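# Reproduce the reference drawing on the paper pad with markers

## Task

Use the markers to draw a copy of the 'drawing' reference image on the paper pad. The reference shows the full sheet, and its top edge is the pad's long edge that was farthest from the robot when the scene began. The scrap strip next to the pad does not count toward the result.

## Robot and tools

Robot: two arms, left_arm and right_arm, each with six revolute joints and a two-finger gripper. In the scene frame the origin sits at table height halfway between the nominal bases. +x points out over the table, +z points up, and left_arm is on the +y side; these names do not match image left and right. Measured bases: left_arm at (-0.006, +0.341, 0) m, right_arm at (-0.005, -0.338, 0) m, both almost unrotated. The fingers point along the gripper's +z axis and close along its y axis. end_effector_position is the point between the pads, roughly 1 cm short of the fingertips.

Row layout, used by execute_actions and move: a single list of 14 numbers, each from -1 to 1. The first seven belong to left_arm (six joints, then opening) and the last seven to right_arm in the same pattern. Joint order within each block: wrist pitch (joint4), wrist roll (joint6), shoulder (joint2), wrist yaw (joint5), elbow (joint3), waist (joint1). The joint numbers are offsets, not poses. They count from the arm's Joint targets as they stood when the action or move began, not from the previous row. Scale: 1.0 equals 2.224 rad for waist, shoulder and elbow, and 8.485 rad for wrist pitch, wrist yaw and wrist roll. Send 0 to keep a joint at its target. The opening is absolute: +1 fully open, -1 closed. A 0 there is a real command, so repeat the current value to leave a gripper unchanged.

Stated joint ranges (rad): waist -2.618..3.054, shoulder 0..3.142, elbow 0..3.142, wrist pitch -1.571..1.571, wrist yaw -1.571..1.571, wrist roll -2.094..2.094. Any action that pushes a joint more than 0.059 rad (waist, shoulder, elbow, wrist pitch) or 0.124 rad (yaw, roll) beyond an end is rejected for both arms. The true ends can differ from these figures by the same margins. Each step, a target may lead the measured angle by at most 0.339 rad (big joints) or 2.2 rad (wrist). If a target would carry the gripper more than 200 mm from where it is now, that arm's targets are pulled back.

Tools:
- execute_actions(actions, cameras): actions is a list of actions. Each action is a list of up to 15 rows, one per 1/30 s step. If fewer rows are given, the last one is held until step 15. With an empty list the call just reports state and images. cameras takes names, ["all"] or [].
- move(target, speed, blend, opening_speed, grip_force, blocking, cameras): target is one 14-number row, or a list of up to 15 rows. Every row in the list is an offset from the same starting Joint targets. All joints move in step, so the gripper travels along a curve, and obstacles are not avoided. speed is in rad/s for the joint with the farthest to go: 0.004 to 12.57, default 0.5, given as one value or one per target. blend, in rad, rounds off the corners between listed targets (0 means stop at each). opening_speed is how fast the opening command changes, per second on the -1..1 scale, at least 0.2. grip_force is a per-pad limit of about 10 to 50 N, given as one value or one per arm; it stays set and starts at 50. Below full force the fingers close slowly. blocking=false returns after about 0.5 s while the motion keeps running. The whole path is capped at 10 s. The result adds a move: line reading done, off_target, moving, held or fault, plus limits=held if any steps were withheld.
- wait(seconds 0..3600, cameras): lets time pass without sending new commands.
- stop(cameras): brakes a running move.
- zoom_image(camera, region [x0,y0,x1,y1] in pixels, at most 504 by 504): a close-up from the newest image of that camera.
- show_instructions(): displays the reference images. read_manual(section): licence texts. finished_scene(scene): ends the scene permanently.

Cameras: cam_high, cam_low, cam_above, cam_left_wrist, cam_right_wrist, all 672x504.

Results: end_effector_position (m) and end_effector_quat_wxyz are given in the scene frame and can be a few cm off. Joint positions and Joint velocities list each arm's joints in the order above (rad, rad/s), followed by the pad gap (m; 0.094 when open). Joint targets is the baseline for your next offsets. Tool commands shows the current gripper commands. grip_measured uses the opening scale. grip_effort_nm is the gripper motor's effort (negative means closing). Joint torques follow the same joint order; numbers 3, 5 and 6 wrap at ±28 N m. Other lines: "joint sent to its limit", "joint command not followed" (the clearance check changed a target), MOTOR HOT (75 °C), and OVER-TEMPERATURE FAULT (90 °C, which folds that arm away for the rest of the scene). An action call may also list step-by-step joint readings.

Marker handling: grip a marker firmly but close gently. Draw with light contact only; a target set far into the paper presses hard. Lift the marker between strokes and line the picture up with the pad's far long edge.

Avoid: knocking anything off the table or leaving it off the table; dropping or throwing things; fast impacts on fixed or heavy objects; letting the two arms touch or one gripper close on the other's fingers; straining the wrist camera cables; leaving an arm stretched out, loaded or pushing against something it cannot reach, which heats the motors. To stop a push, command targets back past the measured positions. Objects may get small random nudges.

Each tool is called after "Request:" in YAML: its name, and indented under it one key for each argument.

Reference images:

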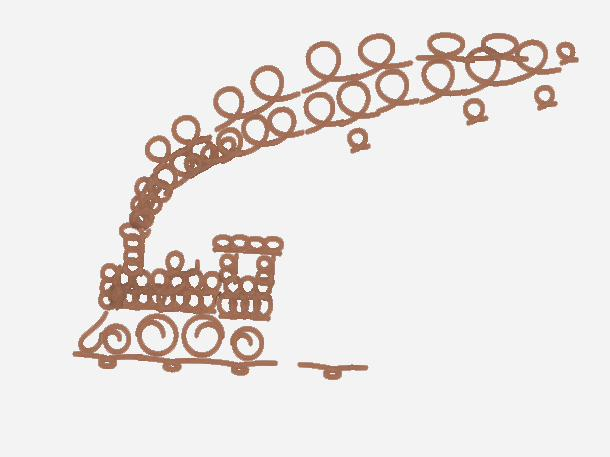

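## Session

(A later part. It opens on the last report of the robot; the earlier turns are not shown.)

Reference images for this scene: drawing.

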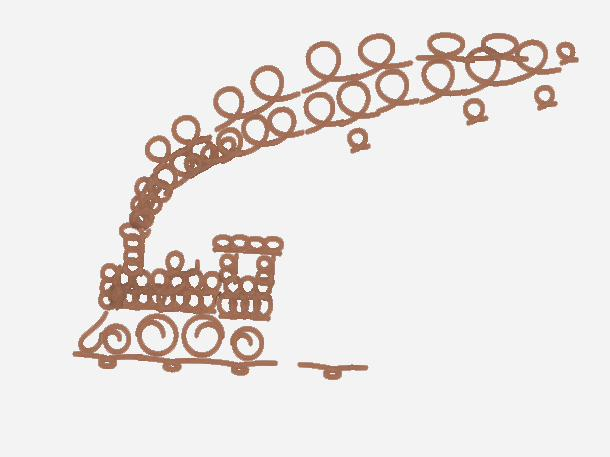

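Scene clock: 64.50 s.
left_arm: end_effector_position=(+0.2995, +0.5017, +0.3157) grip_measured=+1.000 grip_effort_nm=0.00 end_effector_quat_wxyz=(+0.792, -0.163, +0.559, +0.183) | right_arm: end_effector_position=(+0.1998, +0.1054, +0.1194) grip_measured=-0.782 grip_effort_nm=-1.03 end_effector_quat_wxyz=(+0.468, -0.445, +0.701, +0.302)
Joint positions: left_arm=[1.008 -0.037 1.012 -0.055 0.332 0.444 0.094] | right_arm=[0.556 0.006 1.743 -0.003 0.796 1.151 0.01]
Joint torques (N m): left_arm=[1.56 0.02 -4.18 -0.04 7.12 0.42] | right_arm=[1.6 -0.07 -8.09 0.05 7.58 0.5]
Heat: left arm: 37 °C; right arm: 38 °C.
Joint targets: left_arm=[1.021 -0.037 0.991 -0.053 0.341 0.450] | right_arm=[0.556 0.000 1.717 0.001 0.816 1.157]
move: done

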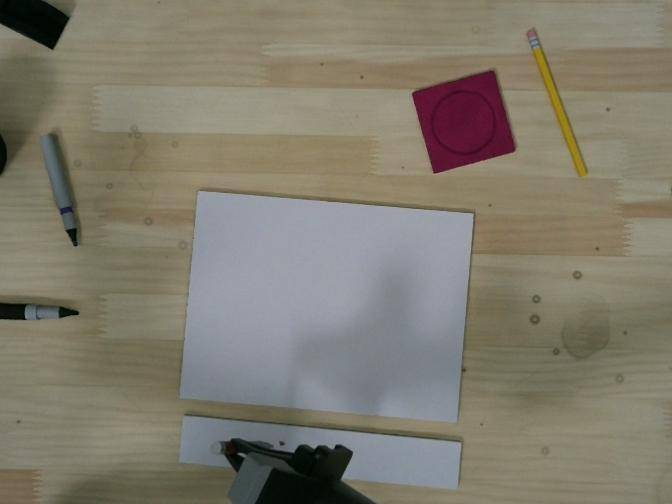

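Request:
move:
  target:
    - [0,0,0,0,0,0,1, 0,0,0.13386,0,0.144,0.02882,-1]
    - [0,0,0,0,0,0,1, 0,0,0.15724,0,0.144,0.02882,-1]
    - [0,0,0,0,0,0,1, 0,0,0.11758,0,0.144,0.02882,-1]
    - [0,0,0,0,0,0,1, 0,0,-0.08772,0,-0.11264,-0.02451,-1]
    - [0,0,0,0,0,0,1, 0,0,-0.04456,0,-0.11264,-0.02451,-1]
    - [0,0,0,0,0,0,1, 0,0,-0.08772,0,-0.11264,-0.02451,-1]
  speed: [0.4,0.06,0.3,0.5,0.06,0.3]
  cameras: ["cam_above"]

Request:
zoom_image:
  camera: "cam_above"
  region: [170, 390, 470, 504]

Scene clock: 77.27 s.
left_arm: end_effector_position=(+0.2995, +0.5017, +0.3157) grip_measured=+1.000 grip_effort_nm=0.00 end_effector_quat_wxyz=(+0.792, -0.163, +0.559, +0.183) | right_arm: end_effector_position=(+0.1914, +0.0432, +0.1113) grip_measured=-0.782 grip_effort_nm=-1.03 end_effector_quat_wxyz=(+0.463, -0.435, +0.718, +0.285)
Joint positions: left_arm=[1.008 -0.037 1.012 -0.055 0.332 0.444 0.094] | right_arm=[0.551 0.006 1.544 -0.003 0.572 1.108 0.01]
Joint torques (N m): left_arm=[1.54 0 -4.36 0.04 7.12 0.44] | right_arm=[1.65 -0.06 -6.24 0.04 5.19 -0.5]
Heat: left arm: 38 °C; right arm: 38 °C.
Joint targets: left_arm=[1.021 -0.037 0.991 -0.053 0.341 0.450] | right_arm=[0.556 0.000 1.522 0.001 0.565 1.103]
move: done

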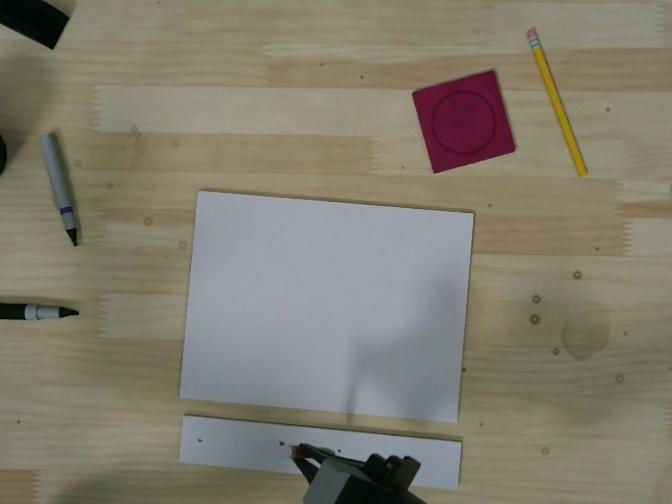

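Scaled by 1.680 from the camera's image (finer frame: 960x720).

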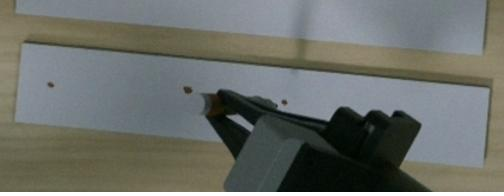

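Request:
move:
  target:
    - [0,0,0,0,0,0,1,0,0,0.159,0,0.17848,0.04045,-1]
    - [0,0,0,0,0,0,1,0,0,0.1837,0,0.17848,0.04045,-1]
    - [0,0,0,0,0,0,1,0,0,0.18478,0,0.17983,0.04315,-1]
    - [0,0,0,0,0,0,1,0,0,0.18774,0,0.18353,0.04513,-1]
    - [0,0,0,0,0,0,1,0,0,0.19177,0,0.18857,0.04585,-1]
    - [0,0,0,0,0,0,1,0,0,0.1958,0,0.19362,0.03973,-1]
    - [0,0,0,0,0,0,1,0,0,0.19876,0,0.19731,0.03775,-1]
    - [0,0,0,0,0,0,1,0,0,0.19984,0,0.19866,0.03505,-1]
    - [0,0,0,0,0,0,1,0,0,0.18257,0,0.17932,0.03235,-1]
    - [0,0,0,0,0,0,1,0,0,0.17961,0,0.17563,0.03037,-1]
    - [0,0,0,0,0,0,1,0,0,0.17558,0,0.17058,0.02965,-1]
    - [0,0,0,0,0,0,1,0,0,0.17155,0,0.16554,0.03577,-1]
    - [0,0,0,0,0,0,1,0,0,0.16859,0,0.16184,0.03775,-1]
    - [0,0,0,0,0,0,1,0,0,0.16751,0,0.16049,0.04045,-1]
    - [0,0,0,0,0,0,1,0,0,0.1428,0,0.16049,0.04045,-1]
  speed: [0.5,0.06,0.1,0.1,0.1,0.1,0.1,0.1,0.1,0.1,0.1,0.1,0.1,0.1,0.2]
  blend: [0,0,0.004,0.004,0.004,0.004,0.004,0.004,0.004,0.004,0.004,0.004,0.004,0,0]

Request:
move:
  target: [0,0,0,0,0,0,1, 0,0,-0.02,0,0,-0.11,-1]
  speed: 0.5
  cameras: ["cam_above"]

Request:
zoom_image:
  camera: "cam_above"
  region: [180, 400, 300, 490]

Scene clock: 84.73 s.
left_arm: end_effector_position=(+0.2995, +0.5017, +0.3157) grip_measured=+1.000 grip_effort_nm=0.00 end_effector_quat_wxyz=(+0.792, -0.163, +0.559, +0.183) | right_arm: end_effector_position=(+0.1971, +0.1427, +0.1118) grip_measured=-0.782 grip_effort_nm=-1.03 end_effector_quat_wxyz=(+0.462, -0.458, +0.694, +0.309)
Joint positions: left_arm=[1.008 -0.037 1.012 -0.055 0.332 0.444 0.094] | right_arm=[0.55 0.005 1.87 -0.003 0.927 1.186 0.01]
Joint torques (N m): left_arm=[1.56 0.05 -4.37 0.01 6.94 0.36] | right_arm=[1.67 -0.07 -9.43 0.04 5.39 0.53]
Heat: left arm: 38 °C; right arm: 38 °C.
Joint targets: left_arm=[1.021 -0.037 0.991 -0.053 0.341 0.450] | right_arm=[0.556 0.000 1.840 0.001 0.922 1.193]
move: done; blend cut to 0.003 rad at target 3, 0.003 rad at target 7, 0.003 rad at target 8, 0.003 rad at target 13

Scene clock: 85.67 s.
left_arm: end_effector_position=(+0.2995, +0.5017, +0.3157) grip_measured=+1.000 grip_effort_nm=0.00 end_effector_quat_wxyz=(+0.792, -0.163, +0.559, +0.183) | right_arm: end_effector_position=(+0.3072, +0.0796, +0.1326) grip_measured=-0.782 grip_effort_nm=-1.03 end_effector_quat_wxyz=(+0.512, -0.365, +0.734, +0.256)
Joint positions: left_arm=[1.008 -0.037 1.012 -0.055 0.332 0.444 0.094] | right_arm=[0.549 0.005 1.829 0.003 0.927 0.945 0.01]
Joint torques (N m): left_arm=[1.58 0.02 -4.23 0 7.01 0.35] | right_arm=[1.68 -0.06 -9.51 -0.02 5.53 0.25]
Heat: left arm: 38 °C; right arm: 38 °C.
Joint targets: left_arm=[1.021 -0.037 0.991 -0.053 0.341 0.450] | right_arm=[0.556 0.000 1.795 0.001 0.922 0.948]
move: done

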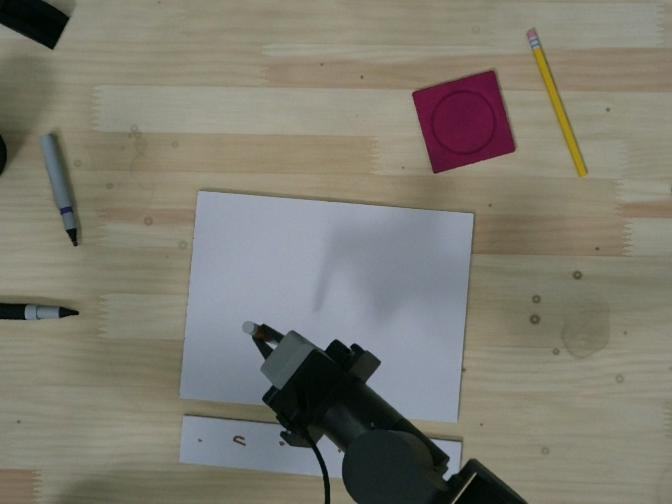

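Scaled by 4.200 from the camera's image (finer frame: 960x720).

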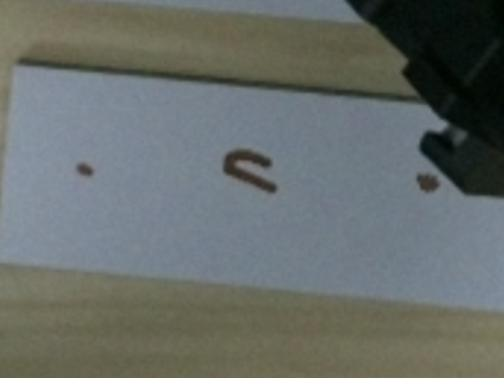

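Request:
move:
  target: [0,0,0,0,0,0,1, 0.08179,0,0.24438,-0.15604,0.11803,-0.06264,-1]
  speed: 0.5
  cameras: ["cam_above","cam_low","cam_right_wrist"]

Request:
zoom_image:
  camera: "cam_low"
  region: [360, 150, 520, 290]

Scene clock: 97.17 s.
left_arm: end_effector_position=(+0.2995, +0.5017, +0.3157) grip_measured=+1.000 grip_effort_nm=0.00 end_effector_quat_wxyz=(+0.792, -0.163, +0.559, +0.183) | right_arm: end_effector_position=(+0.1954, +0.1188, +0.1120) grip_measured=-0.782 grip_effort_nm=-1.03 end_effector_quat_wxyz=(-0.364, +0.619, -0.332, -0.612)
Joint positions: left_arm=[1.008 -0.037 1.012 -0.055 0.332 0.444 0.094] | right_arm=[1.229 0.005 2.333 -1.314 1.155 0.815 0.01]
Joint torques (N m): left_arm=[1.56 0.02 -4.33 -0.03 7.02 0.57] | right_arm=[1.4 -0.06 -8.57 -0.06 7.13 -0.54]
Heat: left arm: 38 °C; right arm: 39 °C.
Joint targets: left_arm=[1.021 -0.037 0.991 -0.053 0.341 0.450] | right_arm=[1.249 0.000 2.339 -1.324 1.185 0.809]
move: done
Images, in order (width x height): cam_low 672x504, cam_above 672x504, cam_right_wrist 672x504.

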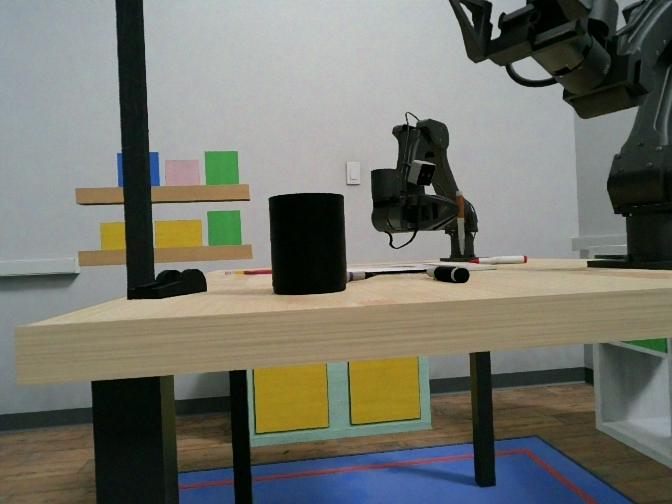

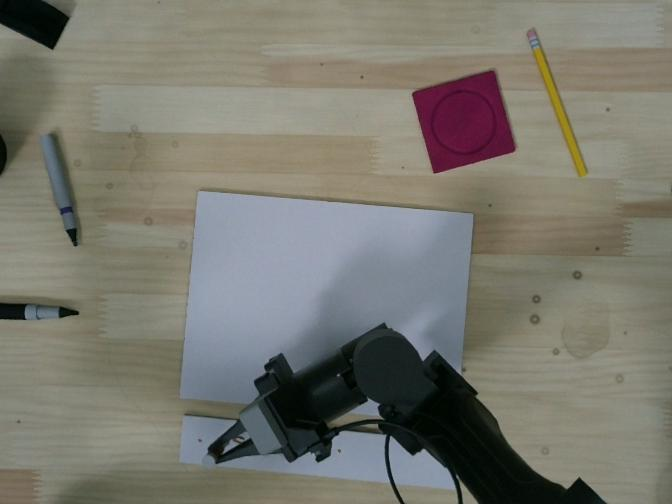

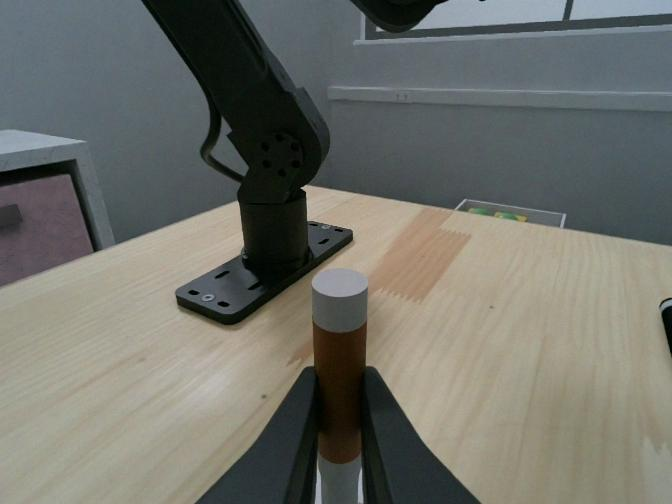

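Scaled by 3.150 from the camera's image (finer frame: 960x720).

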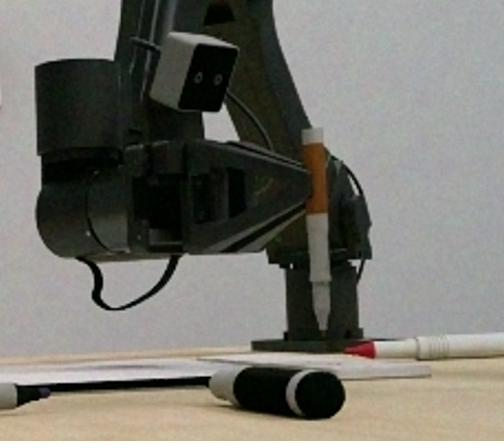

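Request:
move:
  target: [0,0,0,0,0,0,1, 0,0,0.0209,0,0,0,-1]
  speed: 0.05

Request:
execute_actions:
  actions:
    - [[0,0,0,0,0,0,1,0,0,0,-0.00041,0,-0.00004,-1],[0,0,0,0,0,0,1,0,0,0,-0.00085,0,-0.00015,-1],[0,0,0,0,0,0,1,0,0,0,-0.0013,0,-0.00033,-1],[0,0,0,0,0,0,1,0,0,0,-0.00177,0,-0.00057,-1],[0,0,0,0,0,0,1,0,0,0,-0.00226,0,-0.00089,-1],[0,0,0,0,0,0,1,0,0,0,-0.00274,0,-0.00127,-1],[0,0,0,0,0,0,1,0,0,0,-0.00323,0,-0.00171,-1],[0,0,0,0,0,0,1,0,0,0,-0.00371,0,-0.0022,-1],[0,0,0,0,0,0,1,0,0,0,-0.00419,0,-0.00274,-1],[0,0,0,0,0,0,1,0,0,0,-0.00464,0,-0.00332,-1],[0,0,0,0,0,0,1,0,0,0,-0.00508,0,-0.00394,-1],[0,0,0,0,0,0,1,0,0,0,-0.00549,0,-0.00459,-1],[0,0,0,0,0,0,1,0,0,0,-0.00587,0,-0.00526,-1],[0,0,0,0,0,0,1,0,0,0,-0.00621,0,-0.00595,-1],[0,0,0,0,0,0,1,0,0,0,-0.00652,0,-0.00665,-1]]
    - [[0,0,0,0,0,0,1,0,0,0,-0.00026,0,-0.00069,-1],[0,0,0,0,0,0,1,0,0,0,-0.00048,0,-0.00138,-1],[0,0,0,0,0,0,1,0,0,0,-0.00066,0,-0.00205,-1],[0,0,0,0,0,0,1,0,0,0,-0.00078,0,-0.0027,-1],[0,0,0,0,0,0,1,0,0,0,-0.00086,0,-0.00332,-1],[0,0,0,0,0,0,1,0,0,0,-0.00088,0,-0.0039,-1],[0,0,0,0,0,0,1,0,0,0,-0.00086,0,-0.00444,-1],[0,0,0,0,0,0,1,0,0,0,-0.00078,0,-0.00493,-1],[0,0,0,0,0,0,1,0,0,0,-0.00065,0,-0.00537,-1],[0,0,0,0,0,0,1,0,0,0,0.00188,0,-0.00575,-1],[0,0,0,0,0,0,1,0,0,0,0.00211,0,-0.00607,-1],[0,0,0,0,0,0,1,0,0,0,0.00237,0,-0.00632,-1],[0,0,0,0,0,0,1,0,0,0,0.00268,0,-0.0065,-1],[0,0,0,0,0,0,1,0,0,0,0.00303,0,-0.00661,-1],[0,0,0,0,0,0,1,0,0,0,0.00341,0,-0.00664,-1]]
    - [[0,0,0,0,0,0,1,0,0,0,0.00041,0,0.00003,-1],[0,0,0,0,0,0,1,0,0,0,0.00084,0,0.00014,-1],[0,0,0,0,0,0,1,0,0,0,0.0013,0,0.00032,-1],[0,0,0,0,0,0,1,0,0,0,0.00177,0,0.00597,-1],[0,0,0,0,0,0,1,0,0,0,0.00225,0,0.00629,-1],[0,0,0,0,0,0,1,0,0,0,0.00274,0,0.00667,-1],[0,0,0,0,0,0,1,0,0,0,0.00323,0,0.00711,-1],[0,0,0,0,0,0,1,0,0,0,0.00371,0,0.0076,-1],[0,0,0,0,0,0,1,0,0,0,0.00418,0,0.00814,-1],[0,0,0,0,0,0,1,0,0,0,0.00464,0,0.00872,-1],[0,0,0,0,0,0,1,0,0,0,0.00507,0,0.00934,-1],[0,0,0,0,0,0,1,0,0,0,0.00548,0,0.00999,-1],[0,0,0,0,0,0,1,0,0,0,0.00586,0,0.01066,-1],[0,0,0,0,0,0,1,0,0,0,0.00621,0,0.01135,-1],[0,0,0,0,0,0,1,0,0,0,0.00651,0,0.01204,-1]]
    - [[0,0,0,0,0,0,1,0,0,0,0.00027,0,0.0007,-1],[0,0,0,0,0,0,1,0,0,0,0.00049,0,0.00139,-1],[0,0,0,0,0,0,1,0,0,0,0.00066,0,0.00206,-1],[0,0,0,0,0,0,1,0,0,0,0.00079,0,0.00271,-1],[0,0,0,0,0,0,1,0,0,0,0.00087,0,0.00333,-1],[0,0,0,0,0,0,1,0,0,0,0.00089,0,0.00391,-1],[0,0,0,0,0,0,1,0,0,0,0.00086,0,0.00445,-1],[0,0,0,0,0,0,1,0,0,0,0.00079,0,0.00494,-1],[0,0,0,0,0,0,1,0,0,0,0.00066,0,0.00538,-1],[0,0,0,0,0,0,1,0,0,0,-0.00188,0,0.00576,-1],[0,0,0,0,0,0,1,0,0,0,-0.0021,0,0.00608,-1],[0,0,0,0,0,0,1,0,0,0,-0.00237,0,0.00632,-1],[0,0,0,0,0,0,1,0,0,0,-0.00267,0,0.0065,-1],[0,0,0,0,0,0,1,0,0,0,-0.00302,0,0.00661,-1],[0,0,0,0,0,0,1,0,0,0,-0.0034,0,0.00665,-1]]
    - [[0,0,0,0,0,0,1,0,0,0,0,0,0,-1]]
  cameras: []

Request:
move:
  target:
    - [0,0,0,0,0,0,1, 0,0,-0.035,0,0,0,-1]
    - [0,0,0,0,0,0,1, 0,0,-0.035,0,0,-0.12,-1]
  speed: 0.4
  cameras: ["cam_above"]

Request:
zoom_image:
  camera: "cam_above"
  region: [180, 400, 300, 490]

Scene clock: 104.10 s.
left_arm: end_effector_position=(+0.2995, +0.5017, +0.3157) grip_measured=+1.000 grip_effort_nm=0.00 end_effector_quat_wxyz=(+0.792, -0.163, +0.559, +0.183) | right_arm: end_effector_position=(+0.1952, +0.1187, +0.0953) grip_measured=-0.782 grip_effort_nm=-1.03 end_effector_quat_wxyz=(-0.352, +0.617, -0.342, -0.615)
Joint positions: left_arm=[1.008 -0.037 1.012 -0.055 0.332 0.444 0.094] | right_arm=[1.235 0.005 2.374 -1.316 1.158 0.815 0.01]
Joint velocities: left_arm=[-0.066 -0.095 -0.022 -0.154 0.022 0.002 0] | right_arm=[within noise]
Joint torques (N m): left_arm=[1.58 0.08 -4.34 -0.01 7.08 0.44] | right_arm=[1.37 -0.06 -8.29 -0.08 6.63 -0.54]
Heat: left arm: 38 °C; right arm: 39 °C.
Joint targets: left_arm=[1.021 -0.037 0.991 -0.053 0.341 0.450] | right_arm=[1.249 0.000 2.385 -1.323 1.185 0.809]
move: done

Scene clock: 106.80 s.
left_arm: end_effector_position=(+0.2995, +0.5017, +0.3157) grip_measured=+1.000 grip_effort_nm=0.00 end_effector_quat_wxyz=(+0.792, -0.163, +0.559, +0.183) | right_arm: end_effector_position=(+0.1961, +0.1189, +0.0953) grip_measured=-0.782 grip_effort_nm=-1.03 end_effector_quat_wxyz=(-0.354, +0.616, -0.344, -0.614)
Joint positions: left_arm=[1.008 -0.037 1.012 -0.055 0.332 0.444 0.094] | right_arm=[1.235 0.005 2.374 -1.312 1.158 0.814 0.01]
Joint torques (N m): left_arm=[1.58 0.04 -4.19 -0.04 7.1 0.53] | right_arm=[1.37 -0.05 -8.27 -0.1 6.61 0.54]
Heat: left arm: 38 °C; right arm: 39 °C.
Joint targets: left_arm=[1.021 -0.037 0.991 -0.053 0.341 0.450] | right_arm=[1.250 0.000 2.385 -1.323 1.185 0.821]
Step readings (joint positions of left_arm | right_arm):
0: [1.008 -0.037 1.012 -0.055 0.332 0.444] | [1.235 0.005 2.374 -1.316 1.158 0.815]
1: [1.008 -0.037 1.012 -0.055 0.332 0.444] | [1.235 0.005 2.374 -1.316 1.158 0.815]
2: [1.008 -0.037 1.012 -0.055 0.332 0.444] | [1.235 0.005 2.374 -1.316 1.158 0.815]
4: [1.008 -0.037 1.012 -0.055 0.332 0.444] | [1.235 0.005 2.374 -1.317 1.158 0.815]
8: [1.008 -0.037 1.012 -0.055 0.332 0.444] | [1.235 0.005 2.374 -1.326 1.158 0.813]
15: [1.008 -0.037 1.012 -0.055 0.332 0.444] | [1.235 0.005 2.374 -1.350 1.158 0.807]
16: [1.008 -0.037 1.012 -0.055 0.332 0.444] | [1.235 0.005 2.374 -1.353 1.158 0.805]
17: [1.008 -0.037 1.012 -0.055 0.332 0.444] | [1.235 0.005 2.374 -1.357 1.158 0.804]
19: [1.008 -0.037 1.012 -0.055 0.332 0.444] | [1.235 0.005 2.374 -1.363 1.158 0.800]
23: [1.008 -0.037 1.012 -0.055 0.332 0.444] | [1.235 0.005 2.374 -1.370 1.158 0.794]
30: [1.008 -0.037 1.012 -0.055 0.332 0.444] | [1.235 0.005 2.374 -1.369 1.158 0.787]
31: [1.008 -0.037 1.012 -0.055 0.332 0.444] | [1.235 0.005 2.374 -1.367 1.158 0.786]
32: [1.008 -0.037 1.012 -0.055 0.332 0.444] | [1.235 0.005 2.374 -1.365 1.158 0.786]
34: [1.008 -0.037 1.012 -0.055 0.332 0.444] | [1.235 0.005 2.374 -1.360 1.158 0.786]
38: [1.008 -0.037 1.012 -0.055 0.332 0.444] | [1.235 0.005 2.374 -1.347 1.158 0.786]
45: [1.008 -0.037 1.012 -0.055 0.332 0.444] | [1.235 0.005 2.374 -1.321 1.158 0.795]
46: [1.008 -0.037 1.012 -0.055 0.332 0.444] | [1.235 0.005 2.374 -1.318 1.158 0.796]
47: [1.008 -0.037 1.012 -0.055 0.332 0.444] | [1.235 0.005 2.374 -1.315 1.158 0.797]
49: [1.008 -0.037 1.012 -0.055 0.332 0.444] | [1.235 0.005 2.374 -1.309 1.158 0.799]
53: [1.008 -0.037 1.012 -0.055 0.332 0.444] | [1.235 0.005 2.374 -1.300 1.158 0.805]
60: [1.008 -0.037 1.012 -0.055 0.332 0.444] | [1.235 0.005 2.374 -1.301 1.158 0.813]
61: [1.008 -0.037 1.012 -0.055 0.332 0.444] | [1.235 0.005 2.374 -1.303 1.158 0.814]
62: [1.008 -0.037 1.012 -0.055 0.332 0.444] | [1.235 0.005 2.374 -1.305 1.158 0.814]
64: [1.008 -0.037 1.012 -0.055 0.332 0.444] | [1.235 0.005 2.374 -1.308 1.158 0.814]
68: [1.008 -0.037 1.012 -0.055 0.332 0.444] | [1.235 0.005 2.374 -1.310 1.158 0.814]
75: [1.008 -0.037 1.012 -0.055 0.332 0.444] | [1.235 0.005 2.374 -1.312 1.158 0.814]

Scene clock: 108.63 s.
left_arm: end_effector_position=(+0.2995, +0.5017, +0.3157) grip_measured=+1.000 grip_effort_nm=0.00 end_effector_quat_wxyz=(+0.792, -0.163, +0.559, +0.183) | right_arm: end_effector_position=(+0.3078, +0.0507, +0.1094) grip_measured=-0.782 grip_effort_nm=-1.03 end_effector_quat_wxyz=(-0.440, +0.571, -0.409, -0.559)
Joint positions: left_arm=[1.008 -0.037 1.012 -0.055 0.332 0.444 0.094] | right_arm=[1.236 0.005 2.343 -1.318 1.158 0.551 0.01]
Joint torques (N m): left_arm=[1.58 0.05 -4.16 0.03 7.04 0.47] | right_arm=[1.37 -0.06 -11.77 -0.04 6.75 0.24]
Heat: left arm: 38 °C; right arm: 39 °C.
Joint targets: left_arm=[1.021 -0.037 0.991 -0.053 0.341 0.450] | right_arm=[1.250 0.000 2.307 -1.323 1.185 0.554]
move: done

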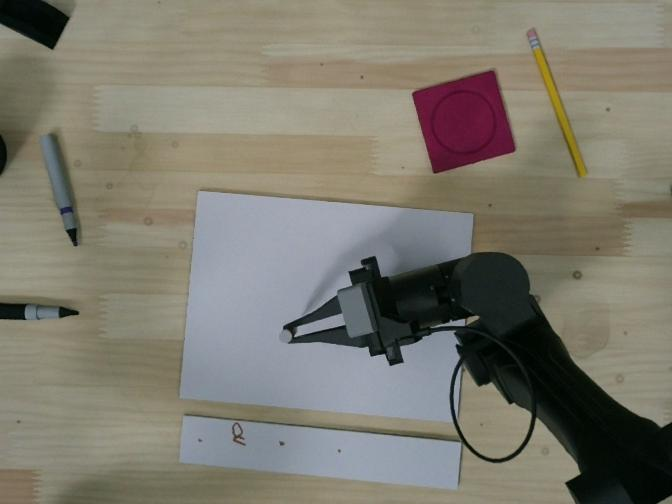

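Scaled by 4.200 from the camera's image (finer frame: 960x720).

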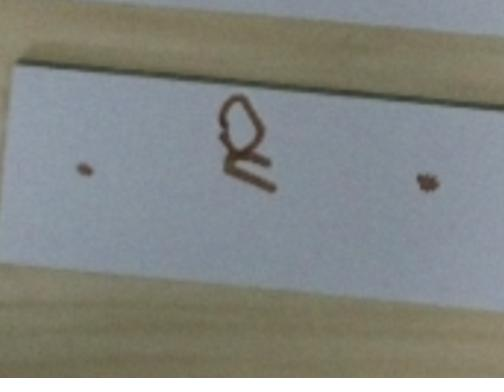

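Request:
zoom_image:
  camera: "cam_above"
  region: [220, 412, 270, 452]

Scaled by 10.080 from the camera's image (finer frame: 960x720).

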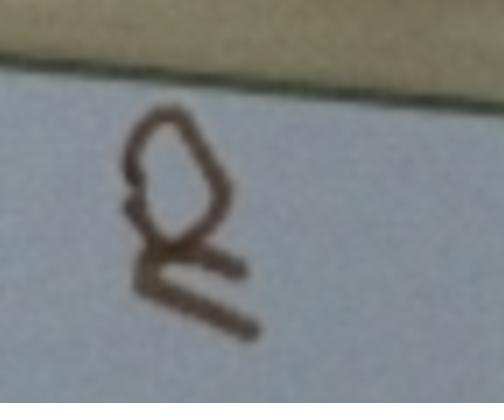

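Request:
execute_actions:
  actions: []
  cameras: ["cam_right_wrist"]

Request:
zoom_image:
  camera: "cam_right_wrist"
  region: [270, 240, 410, 504]

Scene clock: 111.57 s.
left_arm: end_effector_position=(+0.2995, +0.5017, +0.3157) grip_measured=+1.000 grip_effort_nm=0.00 end_effector_quat_wxyz=(+0.792, -0.163, +0.559, +0.183) | right_arm: end_effector_position=(+0.3078, +0.0507, +0.1094) grip_measured=-0.782 grip_effort_nm=-1.03 end_effector_quat_wxyz=(-0.440, +0.571, -0.409, -0.559)
Joint names: [wrist pitch, wrist roll, shoulder, wrist yaw, elbow, waist]
Joint positions: left_arm=[1.008 -0.037 1.012 -0.055 0.332 0.444 0.094] | right_arm=[1.236 0.005 2.343 -1.318 1.158 0.551 0.01]
Joint velocities: within noise
Joint torques (N m): left_arm=[1.56 0.02 -4.18 0.01 6.98 0.38] | right_arm=[1.35 -0.06 -11.71 -0.03 6.75 0.25]
Heat: left arm: 38 °C; right arm: 39 °C.
Joint targets: left_arm=[1.021 -0.037 0.991 -0.053 0.341 0.450] | right_arm=[1.250 0.000 2.307 -1.323 1.185 0.554]
Tool commands: left_gripper/opening=+1.0 right_gripper/opening=-1.0
Images, in order (width x height): cam_right_wrist 672x504.

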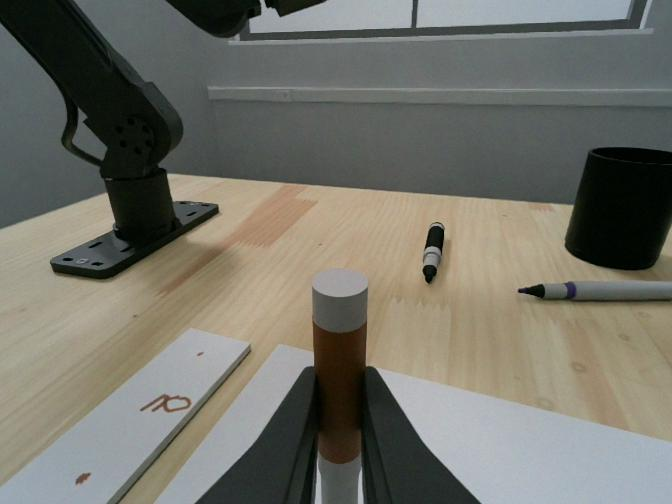

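Scaled by 1.909 from the camera's image (finer frame: 960x720).

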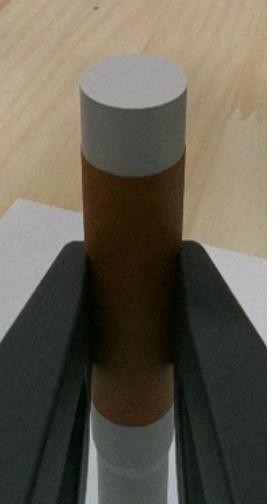

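Request:
move:
  target:
    - [0,0,0,0,0,0,1,0,0,0,-0.02499,0,0.09397,-1]
    - [0,0,0,0,0,0,1,0,0,0.0326,-0.02499,0,0.09397,-1]
    - [0,0,0,0,0,0,1,0,0,0.0326,-0.01867,0,0.10683,-1]
  speed: [0.4,0.05,0.05]
  cameras: ["cam_right_wrist"]

Request:
zoom_image:
  camera: "cam_right_wrist"
  region: [270, 240, 410, 504]

Scene clock: 120.50 s.
left_arm: end_effector_position=(+0.2995, +0.5017, +0.3157) grip_measured=+1.000 grip_effort_nm=0.00 end_effector_quat_wxyz=(+0.792, -0.163, +0.559, +0.183) | right_arm: end_effector_position=(+0.1830, +0.0952, +0.0953) grip_measured=-0.782 grip_effort_nm=-1.03 end_effector_quat_wxyz=(-0.308, +0.641, -0.297, -0.637)
Joint positions: left_arm=[1.008 -0.037 1.012 -0.055 0.332 0.444 0.094] | right_arm=[1.236 0.005 2.373 -1.488 1.158 0.786 0.01]
Joint torques (N m): left_arm=[1.55 0.04 -4.12 -0.02 7.1 0.47] | right_arm=[1.26 -0.05 -8.47 0.08 6.5 0.5]
Heat: left arm: 38 °C; right arm: 39 °C.
Joint targets: left_arm=[1.021 -0.037 0.991 -0.053 0.341 0.450] | right_arm=[1.250 0.000 2.380 -1.482 1.185 0.792]
move: done

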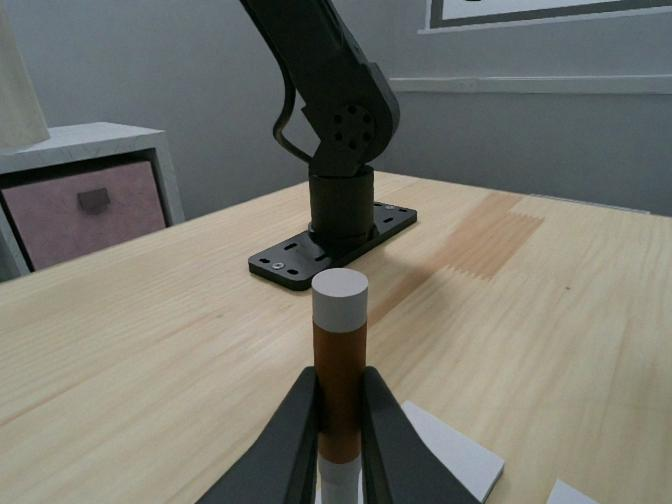

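Scaled by 1.909 from the camera's image (finer frame: 960x720).

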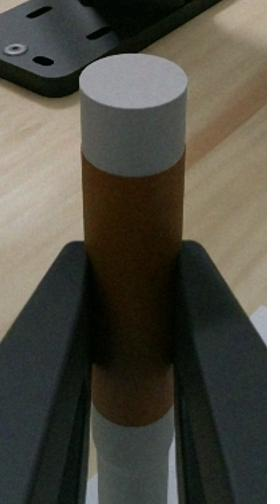

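Request:
move:
  target:
    - [0,0,0,0,0,0,1, 0,0,-0.035,0,0,0,-1]
    - [0,0,0,0,0,0,1, 0,0,-0.035,0,0,-0.12,-1]
  speed: 0.4
  cameras: ["cam_above"]

Request:
zoom_image:
  camera: "cam_above"
  region: [220, 412, 300, 462]

Scene clock: 122.63 s.
left_arm: end_effector_position=(+0.2995, +0.5017, +0.3157) grip_measured=+1.000 grip_effort_nm=0.00 end_effector_quat_wxyz=(+0.792, -0.163, +0.559, +0.183) | right_arm: end_effector_position=(+0.2904, +0.0315, +0.1108) grip_measured=-0.782 grip_effort_nm=-1.03 end_effector_quat_wxyz=(-0.402, +0.602, -0.367, -0.584)
Joint positions: left_arm=[1.008 -0.037 1.012 -0.055 0.332 0.444 0.094] | right_arm=[1.237 0.005 2.336 -1.486 1.158 0.522 0.01]
Joint torques (N m): left_arm=[1.56 0.07 -4.27 -0.01 7.23 0.57] | right_arm=[1.25 -0.05 -11.48 0.09 6.67 0.18]
Heat: left arm: 38 °C; right arm: 39 °C.
Joint targets: left_arm=[1.021 -0.037 0.991 -0.053 0.341 0.450] | right_arm=[1.250 0.000 2.302 -1.482 1.185 0.524]
move: done

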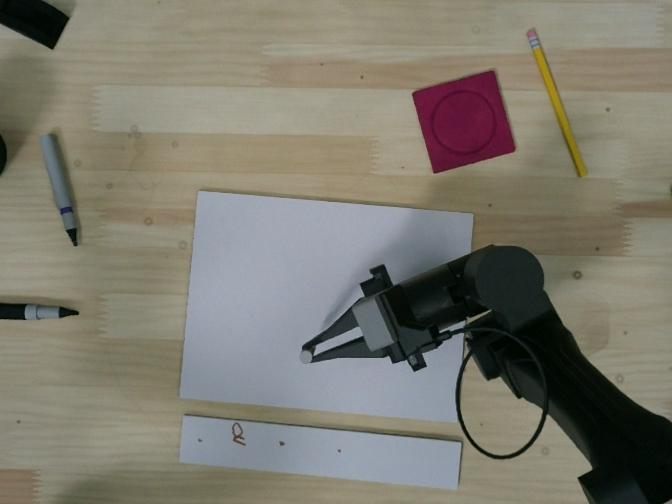

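Scaled by 6.300 from the camera's image (finer frame: 960x720).

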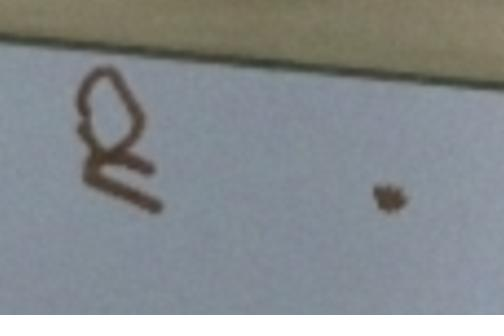

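Request:
move:
  target:
    - [0,0,0,0,0,0,1,0,0,0,0,0,0.11331,-1]
    - [0,0,0,0,0,0,1,0,0,0.03822,0,0,0.11331,-1]
  speed: [0.4,0.05]

Request:
move:
  target: [0,0,0,0,0,0,1,0,0,0,0,0,0.01349,-1]
  speed: 0.03

Request:
move:
  target: [0,0,0,0,0,0,1,0,0,0,-0.00672,0,0,-1]
  speed: 0.05

Request:
move:
  target: [0,0,0,0,0,0,1,0,0,0,0,0,-0.01889,-1]
  speed: 0.03

Request:
move:
  target:
    - [0,0,0,0,0,0,1, 0,0,-0.04,0,0,0,-1]
    - [0,0,0,0,0,0,1, 0,0,-0.04,0,0,-0.12,-1]
  speed: 0.4
  cameras: ["cam_above"]

Request:
zoom_image:
  camera: "cam_above"
  region: [220, 412, 300, 472]

Scene clock: 128.20 s.
left_arm: end_effector_position=(+0.2995, +0.5017, +0.3157) grip_measured=+1.000 grip_effort_nm=0.00 end_effector_quat_wxyz=(+0.792, -0.163, +0.559, +0.183) | right_arm: end_effector_position=(+0.1861, +0.0946, +0.0947) grip_measured=-0.782 grip_effort_nm=-1.03 end_effector_quat_wxyz=(-0.311, +0.640, -0.299, -0.636)
Joint positions: left_arm=[1.008 -0.037 1.012 -0.055 0.332 0.444 0.094] | right_arm=[1.238 0.005 2.376 -1.485 1.16 0.78 0.01]
Joint torques (N m): left_arm=[1.58 0.01 -4.33 -0.02 6.95 0.5] | right_arm=[1.25 -0.06 -8.24 0.05 6.26 -0.29]
Heat: left arm: 38 °C; right arm: 39 °C.
Joint targets: left_arm=[1.021 -0.037 0.991 -0.053 0.341 0.450] | right_arm=[1.250 0.000 2.387 -1.482 1.185 0.776]
move: done

Scene clock: 129.50 s.
left_arm: end_effector_position=(+0.2995, +0.5017, +0.3157) grip_measured=+1.000 grip_effort_nm=0.00 end_effector_quat_wxyz=(+0.792, -0.163, +0.559, +0.183) | right_arm: end_effector_position=(+0.1773, +0.0984, +0.0947) grip_measured=-0.782 grip_effort_nm=-1.03 end_effector_quat_wxyz=(-0.305, +0.643, -0.293, -0.639)
Joint positions: left_arm=[1.008 -0.037 1.012 -0.055 0.332 0.444 0.094] | right_arm=[1.238 0.005 2.376 -1.485 1.16 0.8 0.01]
Joint torques (N m): left_arm=[1.58 0.05 -4.34 0 7.08 0.5] | right_arm=[1.24 -0.06 -8.2 0.04 6.35 0.54]
Heat: left arm: 38 °C; right arm: 39 °C.
Joint targets: left_arm=[1.021 -0.037 0.991 -0.053 0.341 0.450] | right_arm=[1.250 0.000 2.387 -1.482 1.185 0.806]
move: done

Scene clock: 131.07 s.
left_arm: end_effector_position=(+0.2995, +0.5017, +0.3157) grip_measured=+1.000 grip_effort_nm=0.00 end_effector_quat_wxyz=(+0.792, -0.163, +0.559, +0.183) | right_arm: end_effector_position=(+0.1717, +0.0935, +0.0945) grip_measured=-0.782 grip_effort_nm=-1.03 end_effector_quat_wxyz=(-0.292, +0.649, -0.280, -0.645)
Joint positions: left_arm=[1.008 -0.037 1.012 -0.055 0.332 0.444 0.094] | right_arm=[1.238 0.005 2.376 -1.526 1.16 0.8 0.01]
Joint torques (N m): left_arm=[1.59 0.03 -4.14 0 7.12 0.43] | right_arm=[1.22 -0.06 -8.17 -0.1 6.34 0.54]
Heat: left arm: 38 °C; right arm: 39 °C.
Joint targets: left_arm=[1.021 -0.037 0.991 -0.053 0.341 0.450] | right_arm=[1.250 0.000 2.387 -1.539 1.185 0.806]
move: done

Scene clock: 132.80 s.
left_arm: end_effector_position=(+0.2995, +0.5017, +0.3157) grip_measured=+1.000 grip_effort_nm=0.00 end_effector_quat_wxyz=(+0.792, -0.163, +0.559, +0.183) | right_arm: end_effector_position=(+0.1838, +0.0879, +0.0945) grip_measured=-0.782 grip_effort_nm=-1.03 end_effector_quat_wxyz=(-0.300, +0.645, -0.288, -0.641)
Joint positions: left_arm=[1.008 -0.037 1.012 -0.055 0.332 0.444 0.094] | right_arm=[1.238 0.005 2.376 -1.529 1.16 0.771 0.01]
Joint torques (N m): left_arm=[1.6 0.06 -4.36 0 7.08 0.36] | right_arm=[1.21 -0.06 -8.16 -0.09 6.32 -0.55]
Heat: left arm: 38 °C; right arm: 39 °C.
Joint targets: left_arm=[1.021 -0.037 0.991 -0.053 0.341 0.450] | right_arm=[1.250 0.000 2.387 -1.539 1.185 0.765]
move: done

Scene clock: 134.67 s.
left_arm: end_effector_position=(+0.2995, +0.5017, +0.3157) grip_measured=+1.000 grip_effort_nm=0.00 end_effector_quat_wxyz=(+0.792, -0.163, +0.559, +0.183) | right_arm: end_effector_position=(+0.2934, +0.0202, +0.1131) grip_measured=-0.782 grip_effort_nm=-1.03 end_effector_quat_wxyz=(-0.399, +0.608, -0.360, -0.585)
Joint positions: left_arm=[1.008 -0.037 1.012 -0.055 0.332 0.444 0.094] | right_arm=[1.239 0.005 2.33 -1.531 1.16 0.494 0.01]
Joint torques (N m): left_arm=[1.58 0.02 -4.37 0.02 7.01 0.44] | right_arm=[1.18 -0.05 -11.3 -0.03 6.53 0.31]
Heat: left arm: 38 °C; right arm: 39 °C.
Joint targets: left_arm=[1.021 -0.037 0.991 -0.053 0.341 0.450] | right_arm=[1.250 0.000 2.298 -1.539 1.185 0.498]
move: done

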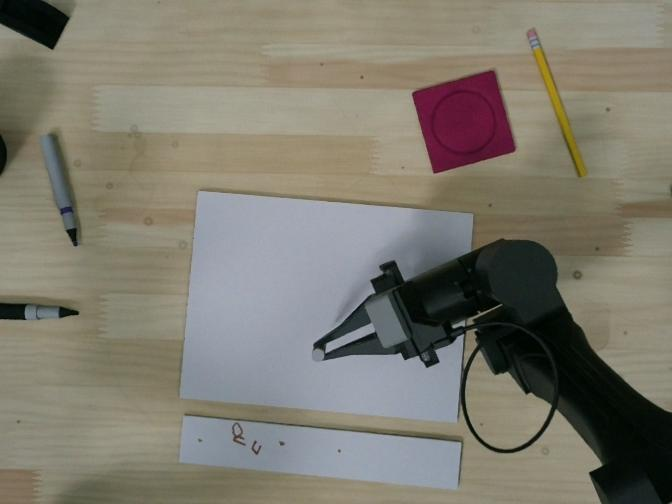

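Scaled by 6.300 from the camera's image (finer frame: 960x720).

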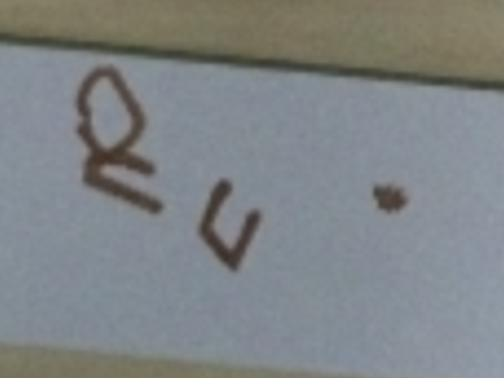

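Request:
zoom_image:
  camera: "cam_above"
  region: [290, 320, 390, 395]

Request:
move:
  target:
    - [0,0,0,0,0,0,1, 0,0,0,0,0,-0.03,-1]
    - [0,0,0,0,0,0,1, 0,0,0,0,0,0.001,-1]
  speed: 0.1
  cameras: ["cam_above"]

Request:
zoom_image:
  camera: "cam_above"
  region: [290, 320, 390, 395]

Scaled by 5.040 from the camera's image (finer frame: 960x720).

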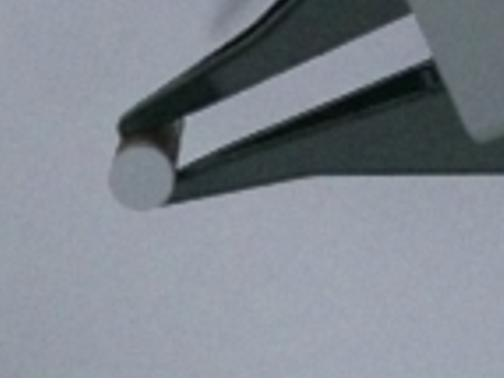

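Scene clock: 139.47 s.
left_arm: end_effector_position=(+0.2995, +0.5017, +0.3157) grip_measured=+1.000 grip_effort_nm=0.00 end_effector_quat_wxyz=(+0.792, -0.163, +0.559, +0.183) | right_arm: end_effector_position=(+0.2924, +0.0209, +0.1131) grip_measured=-0.782 grip_effort_nm=-1.03 end_effector_quat_wxyz=(-0.398, +0.608, -0.359, -0.586)
Joint positions: left_arm=[1.008 -0.037 1.012 -0.055 0.332 0.444 0.094] | right_arm=[1.239 0.005 2.33 -1.531 1.16 0.497 0.01]
Joint torques (N m): left_arm=[1.54 0.05 -4.22 -0.04 7.23 0.49] | right_arm=[1.2 -0.06 -11.34 -0.04 6.5 0.24]
Heat: left arm: 38 °C; right arm: 40 °C.
Joint targets: left_arm=[1.021 -0.037 0.991 -0.053 0.341 0.450] | right_arm=[1.250 0.000 2.298 -1.539 1.185 0.500]
move: done

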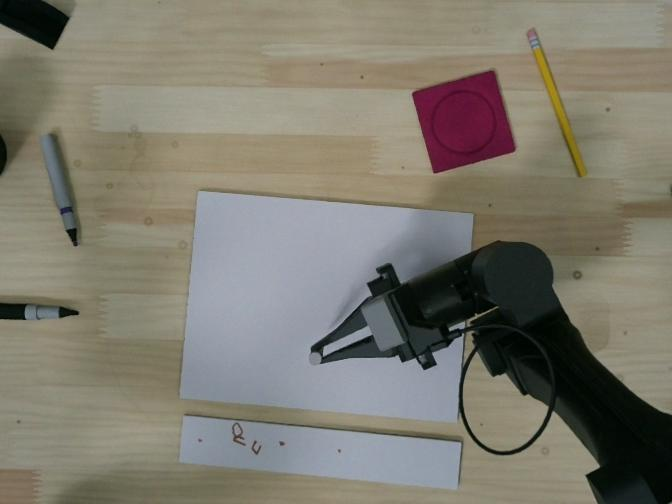

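Scaled by 5.040 from the camera's image (finer frame: 960x720).

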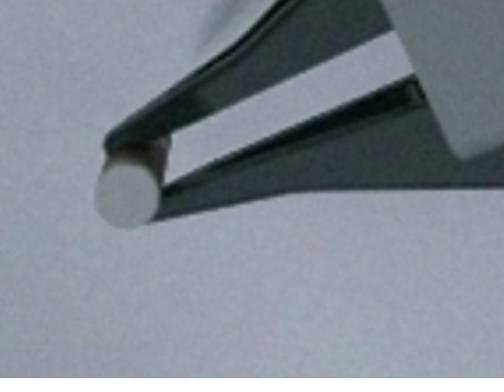

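Request:
move:
  target:
    - [0,0,0,0,0,0,1,0,0,0,0.035334,0,0.163519,-1]
    - [0,0,0,0,0,0,1,0,0,0,0.029713,0,0.163519,-1]
    - [0,0,0,0,0,0,1,0,0,0.04002,0.029713,0,0.163519,-1]
    - [0,0,0,0,0,0,1,0,0,0.04002,0.027841,0,0.166114,-1]
    - [0,0,0,0,0,0,1,0,0,0.04002,0.030851,0,0.170083,-1]
    - [0,0,0,0,0,0,1,0,0,0.04002,0.033266,0,0.174252,-1]
    - [0,0,0,0,0,0,1,0,0,0.04002,0.035899,0,0.176831,-1]
    - [0,0,0,0,0,0,1,0,0,0.04002,0.03831,0,0.177749,-1]
    - [0,0,0,0,0,0,1,0,0,0.04002,0.039678,0,0.168509,-1]
    - [0,0,0,0,0,0,1,0,0,0.04002,0.040182,0,0.16661,-1]
    - [0,0,0,0,0,0,1,0,0,0.04002,0.036905,0,0.16202,-1]
    - [0,0,0,0,0,0,1,0,0,0.04002,0.033457,0,0.15701,-1]
    - [0,0,0,0,0,0,1,0,0,0.04002,0.029713,0,0.154975,-1]
    - [0,0,0,0,0,0,1,0,0,0.0085,0.029713,0,0.154975,-1]
  speed: [0.4,0.2,0.08,0.07,0.07,0.07,0.07,0.07,0.07,0.07,0.07,0.07,0.07,0.3]
  blend: [0,0,0,0.004,0.004,0.004,0.004,0.004,0.004,0.004,0.004,0.004,0,0]

Request:
move:
  target: [0,0,0,0,0,0,1, 0,0,0,0,0,-0.12,-1]
  speed: 0.5
  cameras: ["cam_above"]

Request:
zoom_image:
  camera: "cam_above"
  region: [180, 412, 260, 472]

Scene clock: 154.57 s.
left_arm: end_effector_position=(+0.2995, +0.5017, +0.3157) grip_measured=+1.000 grip_effort_nm=0.00 end_effector_quat_wxyz=(+0.792, -0.163, +0.559, +0.183) | right_arm: end_effector_position=(+0.1851, +0.1299, +0.1057) grip_measured=-0.782 grip_effort_nm=-1.03 end_effector_quat_wxyz=(-0.363, +0.618, -0.333, -0.613)
Joint positions: left_arm=[1.008 -0.037 1.012 -0.055 0.332 0.444 0.094] | right_arm=[1.241 0.005 2.354 -1.278 1.161 0.851 0.01]
Joint torques (N m): left_arm=[1.59 0.06 -4.42 -0.03 7.05 0.49] | right_arm=[1.33 -0.06 -11.93 -0.06 6.52 -0.54]
Heat: left arm: 38 °C; right arm: 41 °C.
Joint targets: left_arm=[1.021 -0.037 0.991 -0.053 0.341 0.450] | right_arm=[1.250 0.000 2.317 -1.287 1.185 0.845]
move: off_target (right_arm); blend cut to 0.0021 rad at target 9, 0.0021 rad at target 10; right_arm: the shoulder is farthest, 0.038 rad from its target

Scene clock: 155.57 s.
left_arm: end_effector_position=(+0.2995, +0.5017, +0.3157) grip_measured=+1.000 grip_effort_nm=0.00 end_effector_quat_wxyz=(+0.792, -0.163, +0.559, +0.183) | right_arm: end_effector_position=(+0.3066, +0.0589, +0.1057) grip_measured=-0.782 grip_effort_nm=-1.03 end_effector_quat_wxyz=(-0.444, +0.566, -0.415, -0.557)
Joint positions: left_arm=[1.008 -0.037 1.012 -0.055 0.332 0.444 0.094] | right_arm=[1.241 0.005 2.354 -1.282 1.161 0.57 0.01]
Joint torques (N m): left_arm=[1.55 0.02 -4.25 0 7.06 0.5] | right_arm=[1.33 -0.06 -11.95 -0.05 6.49 0.61]
Heat: left arm: 38 °C; right arm: 40 °C.
Joint targets: left_arm=[1.021 -0.037 0.991 -0.053 0.341 0.450] | right_arm=[1.250 0.000 2.317 -1.287 1.185 0.577]
move: off_target (right_arm); right_arm: the shoulder is farthest, 0.037 rad from its target

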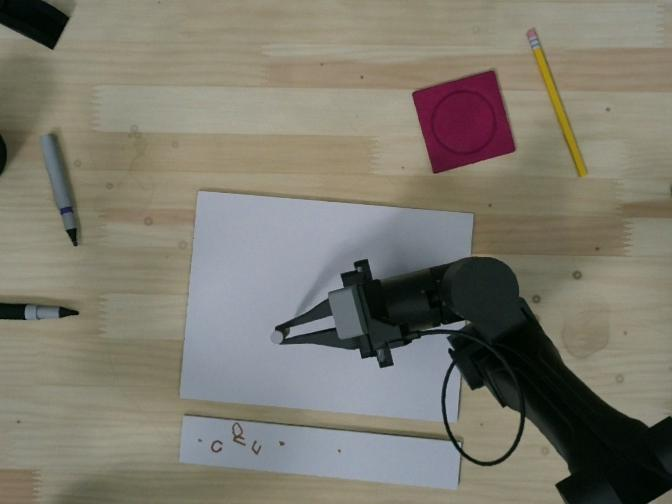

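Scaled by 6.300 from the camera's image (finer frame: 960x720).

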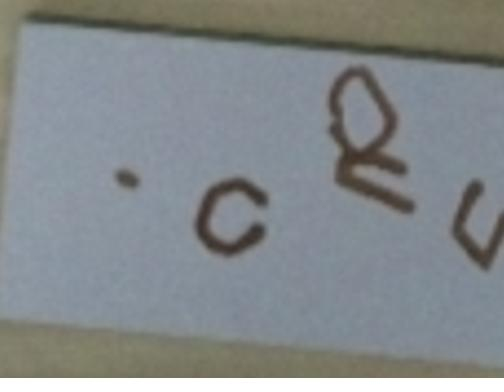

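Request:
zoom_image:
  camera: "cam_above"
  region: [180, 180, 220, 210]

Request:
zoom_image:
  camera: "cam_above"
  region: [450, 200, 490, 230]

Request:
zoom_image:
  camera: "cam_above"
  region: [440, 400, 480, 430]

Request:
zoom_image:
  camera: "cam_above"
  region: [165, 385, 205, 415]

Scaled by 12.600 from the camera's image (finer frame: 960x720).

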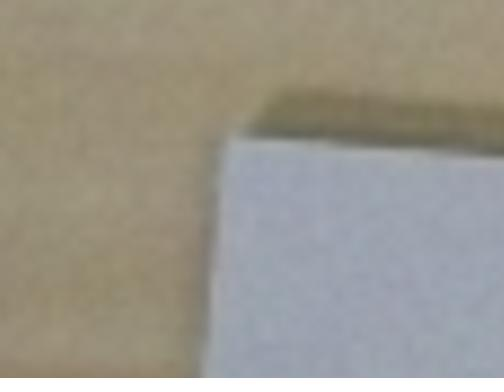

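Scaled by 12.600 from the camera's image (finer frame: 960x720).

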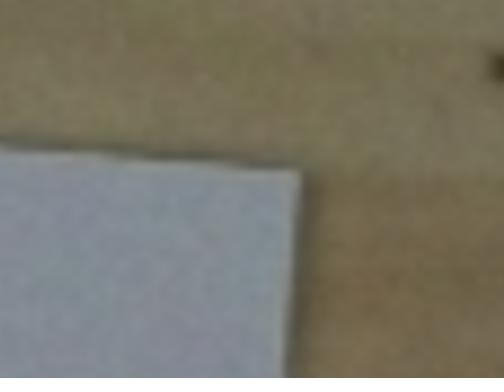

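Scaled by 12.600 from the camera's image (finer frame: 960x720).

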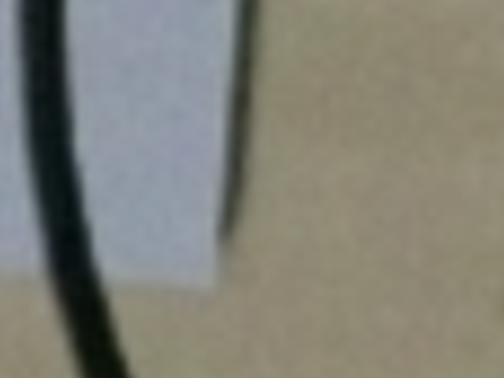

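Scaled by 12.600 from the camera's image (finer frame: 960x720).

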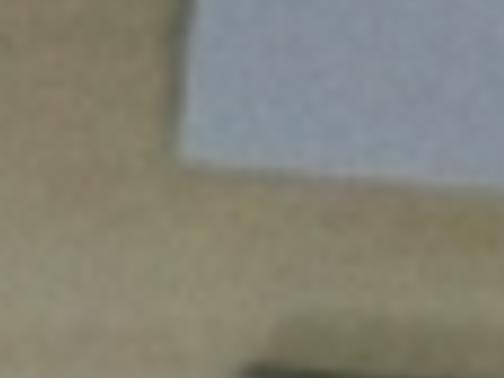

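Request:
show_instructions:

Reference images for this scene: drawing.

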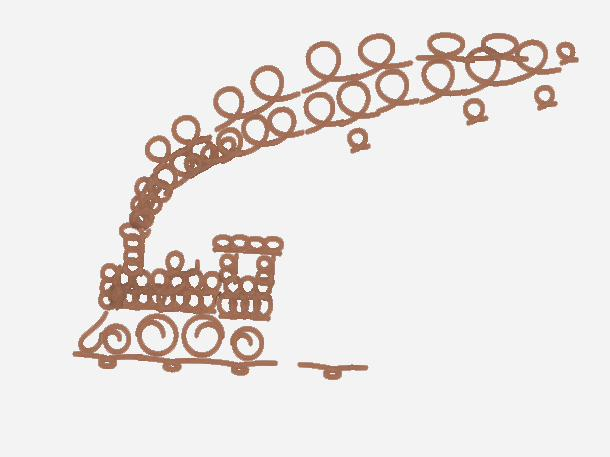

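Request:
move:
  target:
    - [0,0,0,0,0,0,1,0,0,0,-0.03335,0,-0.02113,-1]
    - [0,0,0,0,0,0,1,0,0,0,-0.02957,0,-0.0054,-1]
    - [0,0,0,0,0,0,1,0,0,0.03147,-0.02957,0,-0.0054,-1]
  speed: [0.4,0.05,0.06]

Scene clock: 164.40 s.
left_arm: end_effector_position=(+0.2995, +0.5017, +0.3157) grip_measured=+1.000 grip_effort_nm=0.00 end_effector_quat_wxyz=(+0.792, -0.163, +0.559, +0.183) | right_arm: end_effector_position=(+0.2669, +0.0376, +0.0942) grip_measured=-0.782 grip_effort_nm=-1.03 end_effector_quat_wxyz=(-0.362, +0.614, -0.350, -0.608)
Joint positions: left_arm=[1.008 -0.037 1.012 -0.055 0.332 0.444 0.094] | right_arm=[1.241 0.005 2.377 -1.543 1.161 0.56 0.01]
Joint torques (N m): left_arm=[1.58 0.03 -4.26 -0.02 7.01 0.39] | right_arm=[1.18 -0.05 -8.34 0.08 6.19 0.51]
Heat: left arm: 38 °C; right arm: 40 °C.
Joint targets: left_arm=[1.021 -0.037 0.991 -0.053 0.341 0.450] | right_arm=[1.250 0.000 2.387 -1.538 1.185 0.566]
move: done

Request:
move:
  target:
    - [0,0,0,0,0,0,1,0,0,0,0.0078,0,0.01043,-1]
    - [0,0,0,0,0,0,1,0,0,0,0.01592,0,0.02162,-1]
    - [0,0,0,0,0,0,1,0,0,0,0.02435,0,0.03322,-1]
    - [0,0,0,0,0,0,1,0,0,0,0.03319,0,0.04536,-1]
    - [0,0,0,0,0,0,1,0,0,0,0.04245,0,0.05809,-1]
    - [0,0,0,0,0,0,1,0,0,0,0.05231,0,0.07162,-1]
    - [0,0,0,0,0,0,1,0,0,0,0.06294,0,0.0861,-1]
    - [0,0,0,0,0,0,1,0,0,0,0.07439,0,0.10166,-1]
  speed: 0.15
  blend: [0.02,0.02,0.02,0.02,0.02,0.02,0.02,0]

Request:
move:
  target:
    - [0,0,0,0,0,0,1,0,0,-0.03147,0,0,0,-1]
    - [0,0,0,0,0,0,1,0,0,-0.03147,-0.05,0,-0.2,-1]
  speed: [0.3,0.6]
  cameras: ["cam_above"]

Request:
zoom_image:
  camera: "cam_above"
  region: [190, 320, 330, 400]

Scene clock: 170.13 s.
left_arm: end_effector_position=(+0.2995, +0.5017, +0.3157) grip_measured=+1.000 grip_effort_nm=0.00 end_effector_quat_wxyz=(+0.792, -0.163, +0.559, +0.183) | right_arm: end_effector_position=(+0.2767, +0.1351, +0.0967) grip_measured=-0.782 grip_effort_nm=-1.03 end_effector_quat_wxyz=(-0.478, +0.528, -0.463, -0.529)
Joint positions: left_arm=[1.008 -0.037 1.012 -0.055 0.332 0.444 0.094] | right_arm=[1.241 0.005 2.377 -0.917 1.161 0.786 0.01]
Joint torques (N m): left_arm=[1.57 0.07 -4.33 0 7.13 0.5] | right_arm=[1.51 -0.05 -8.58 0.1 6.61 0.51]
Heat: left arm: 38 °C; right arm: 39 °C.
Joint targets: left_arm=[1.021 -0.037 0.991 -0.053 0.341 0.450] | right_arm=[1.249 0.000 2.387 -0.907 1.185 0.792]
move: done

Scene clock: 172.47 s.
left_arm: end_effector_position=(+0.2995, +0.5017, +0.3157) grip_measured=+1.000 grip_effort_nm=0.00 end_effector_quat_wxyz=(+0.792, -0.163, +0.559, +0.183) | right_arm: end_effector_position=(+0.3815, -0.0226, +0.1049) grip_measured=-0.782 grip_effort_nm=-1.03 end_effector_quat_wxyz=(+0.494, -0.525, +0.467, +0.512)
Joint positions: left_arm=[1.008 -0.037 1.012 -0.055 0.332 0.444 0.094] | right_arm=[1.241 0.005 2.356 -1.321 1.161 0.341 0.01]
Joint torques (N m): left_arm=[1.56 0.01 -4.41 0.03 7.16 0.47] | right_arm=[1.29 -0.06 -11.93 -0.08 6.49 0.44]
Heat: left arm: 38 °C; right arm: 39 °C.
Joint targets: left_arm=[1.021 -0.037 0.991 -0.053 0.341 0.450] | right_arm=[1.250 0.000 2.317 -1.330 1.185 0.347]
move: off_target (right_arm); right_arm: the shoulder is farthest, 0.039 rad from its target

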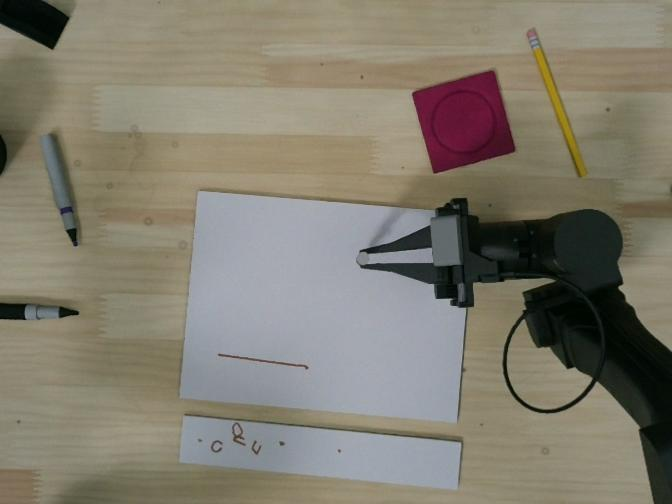

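Scaled by 3.600 from the camera's image (finer frame: 960x720).

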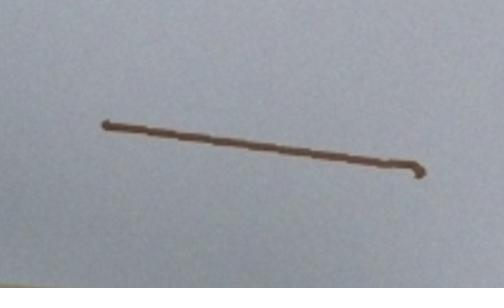

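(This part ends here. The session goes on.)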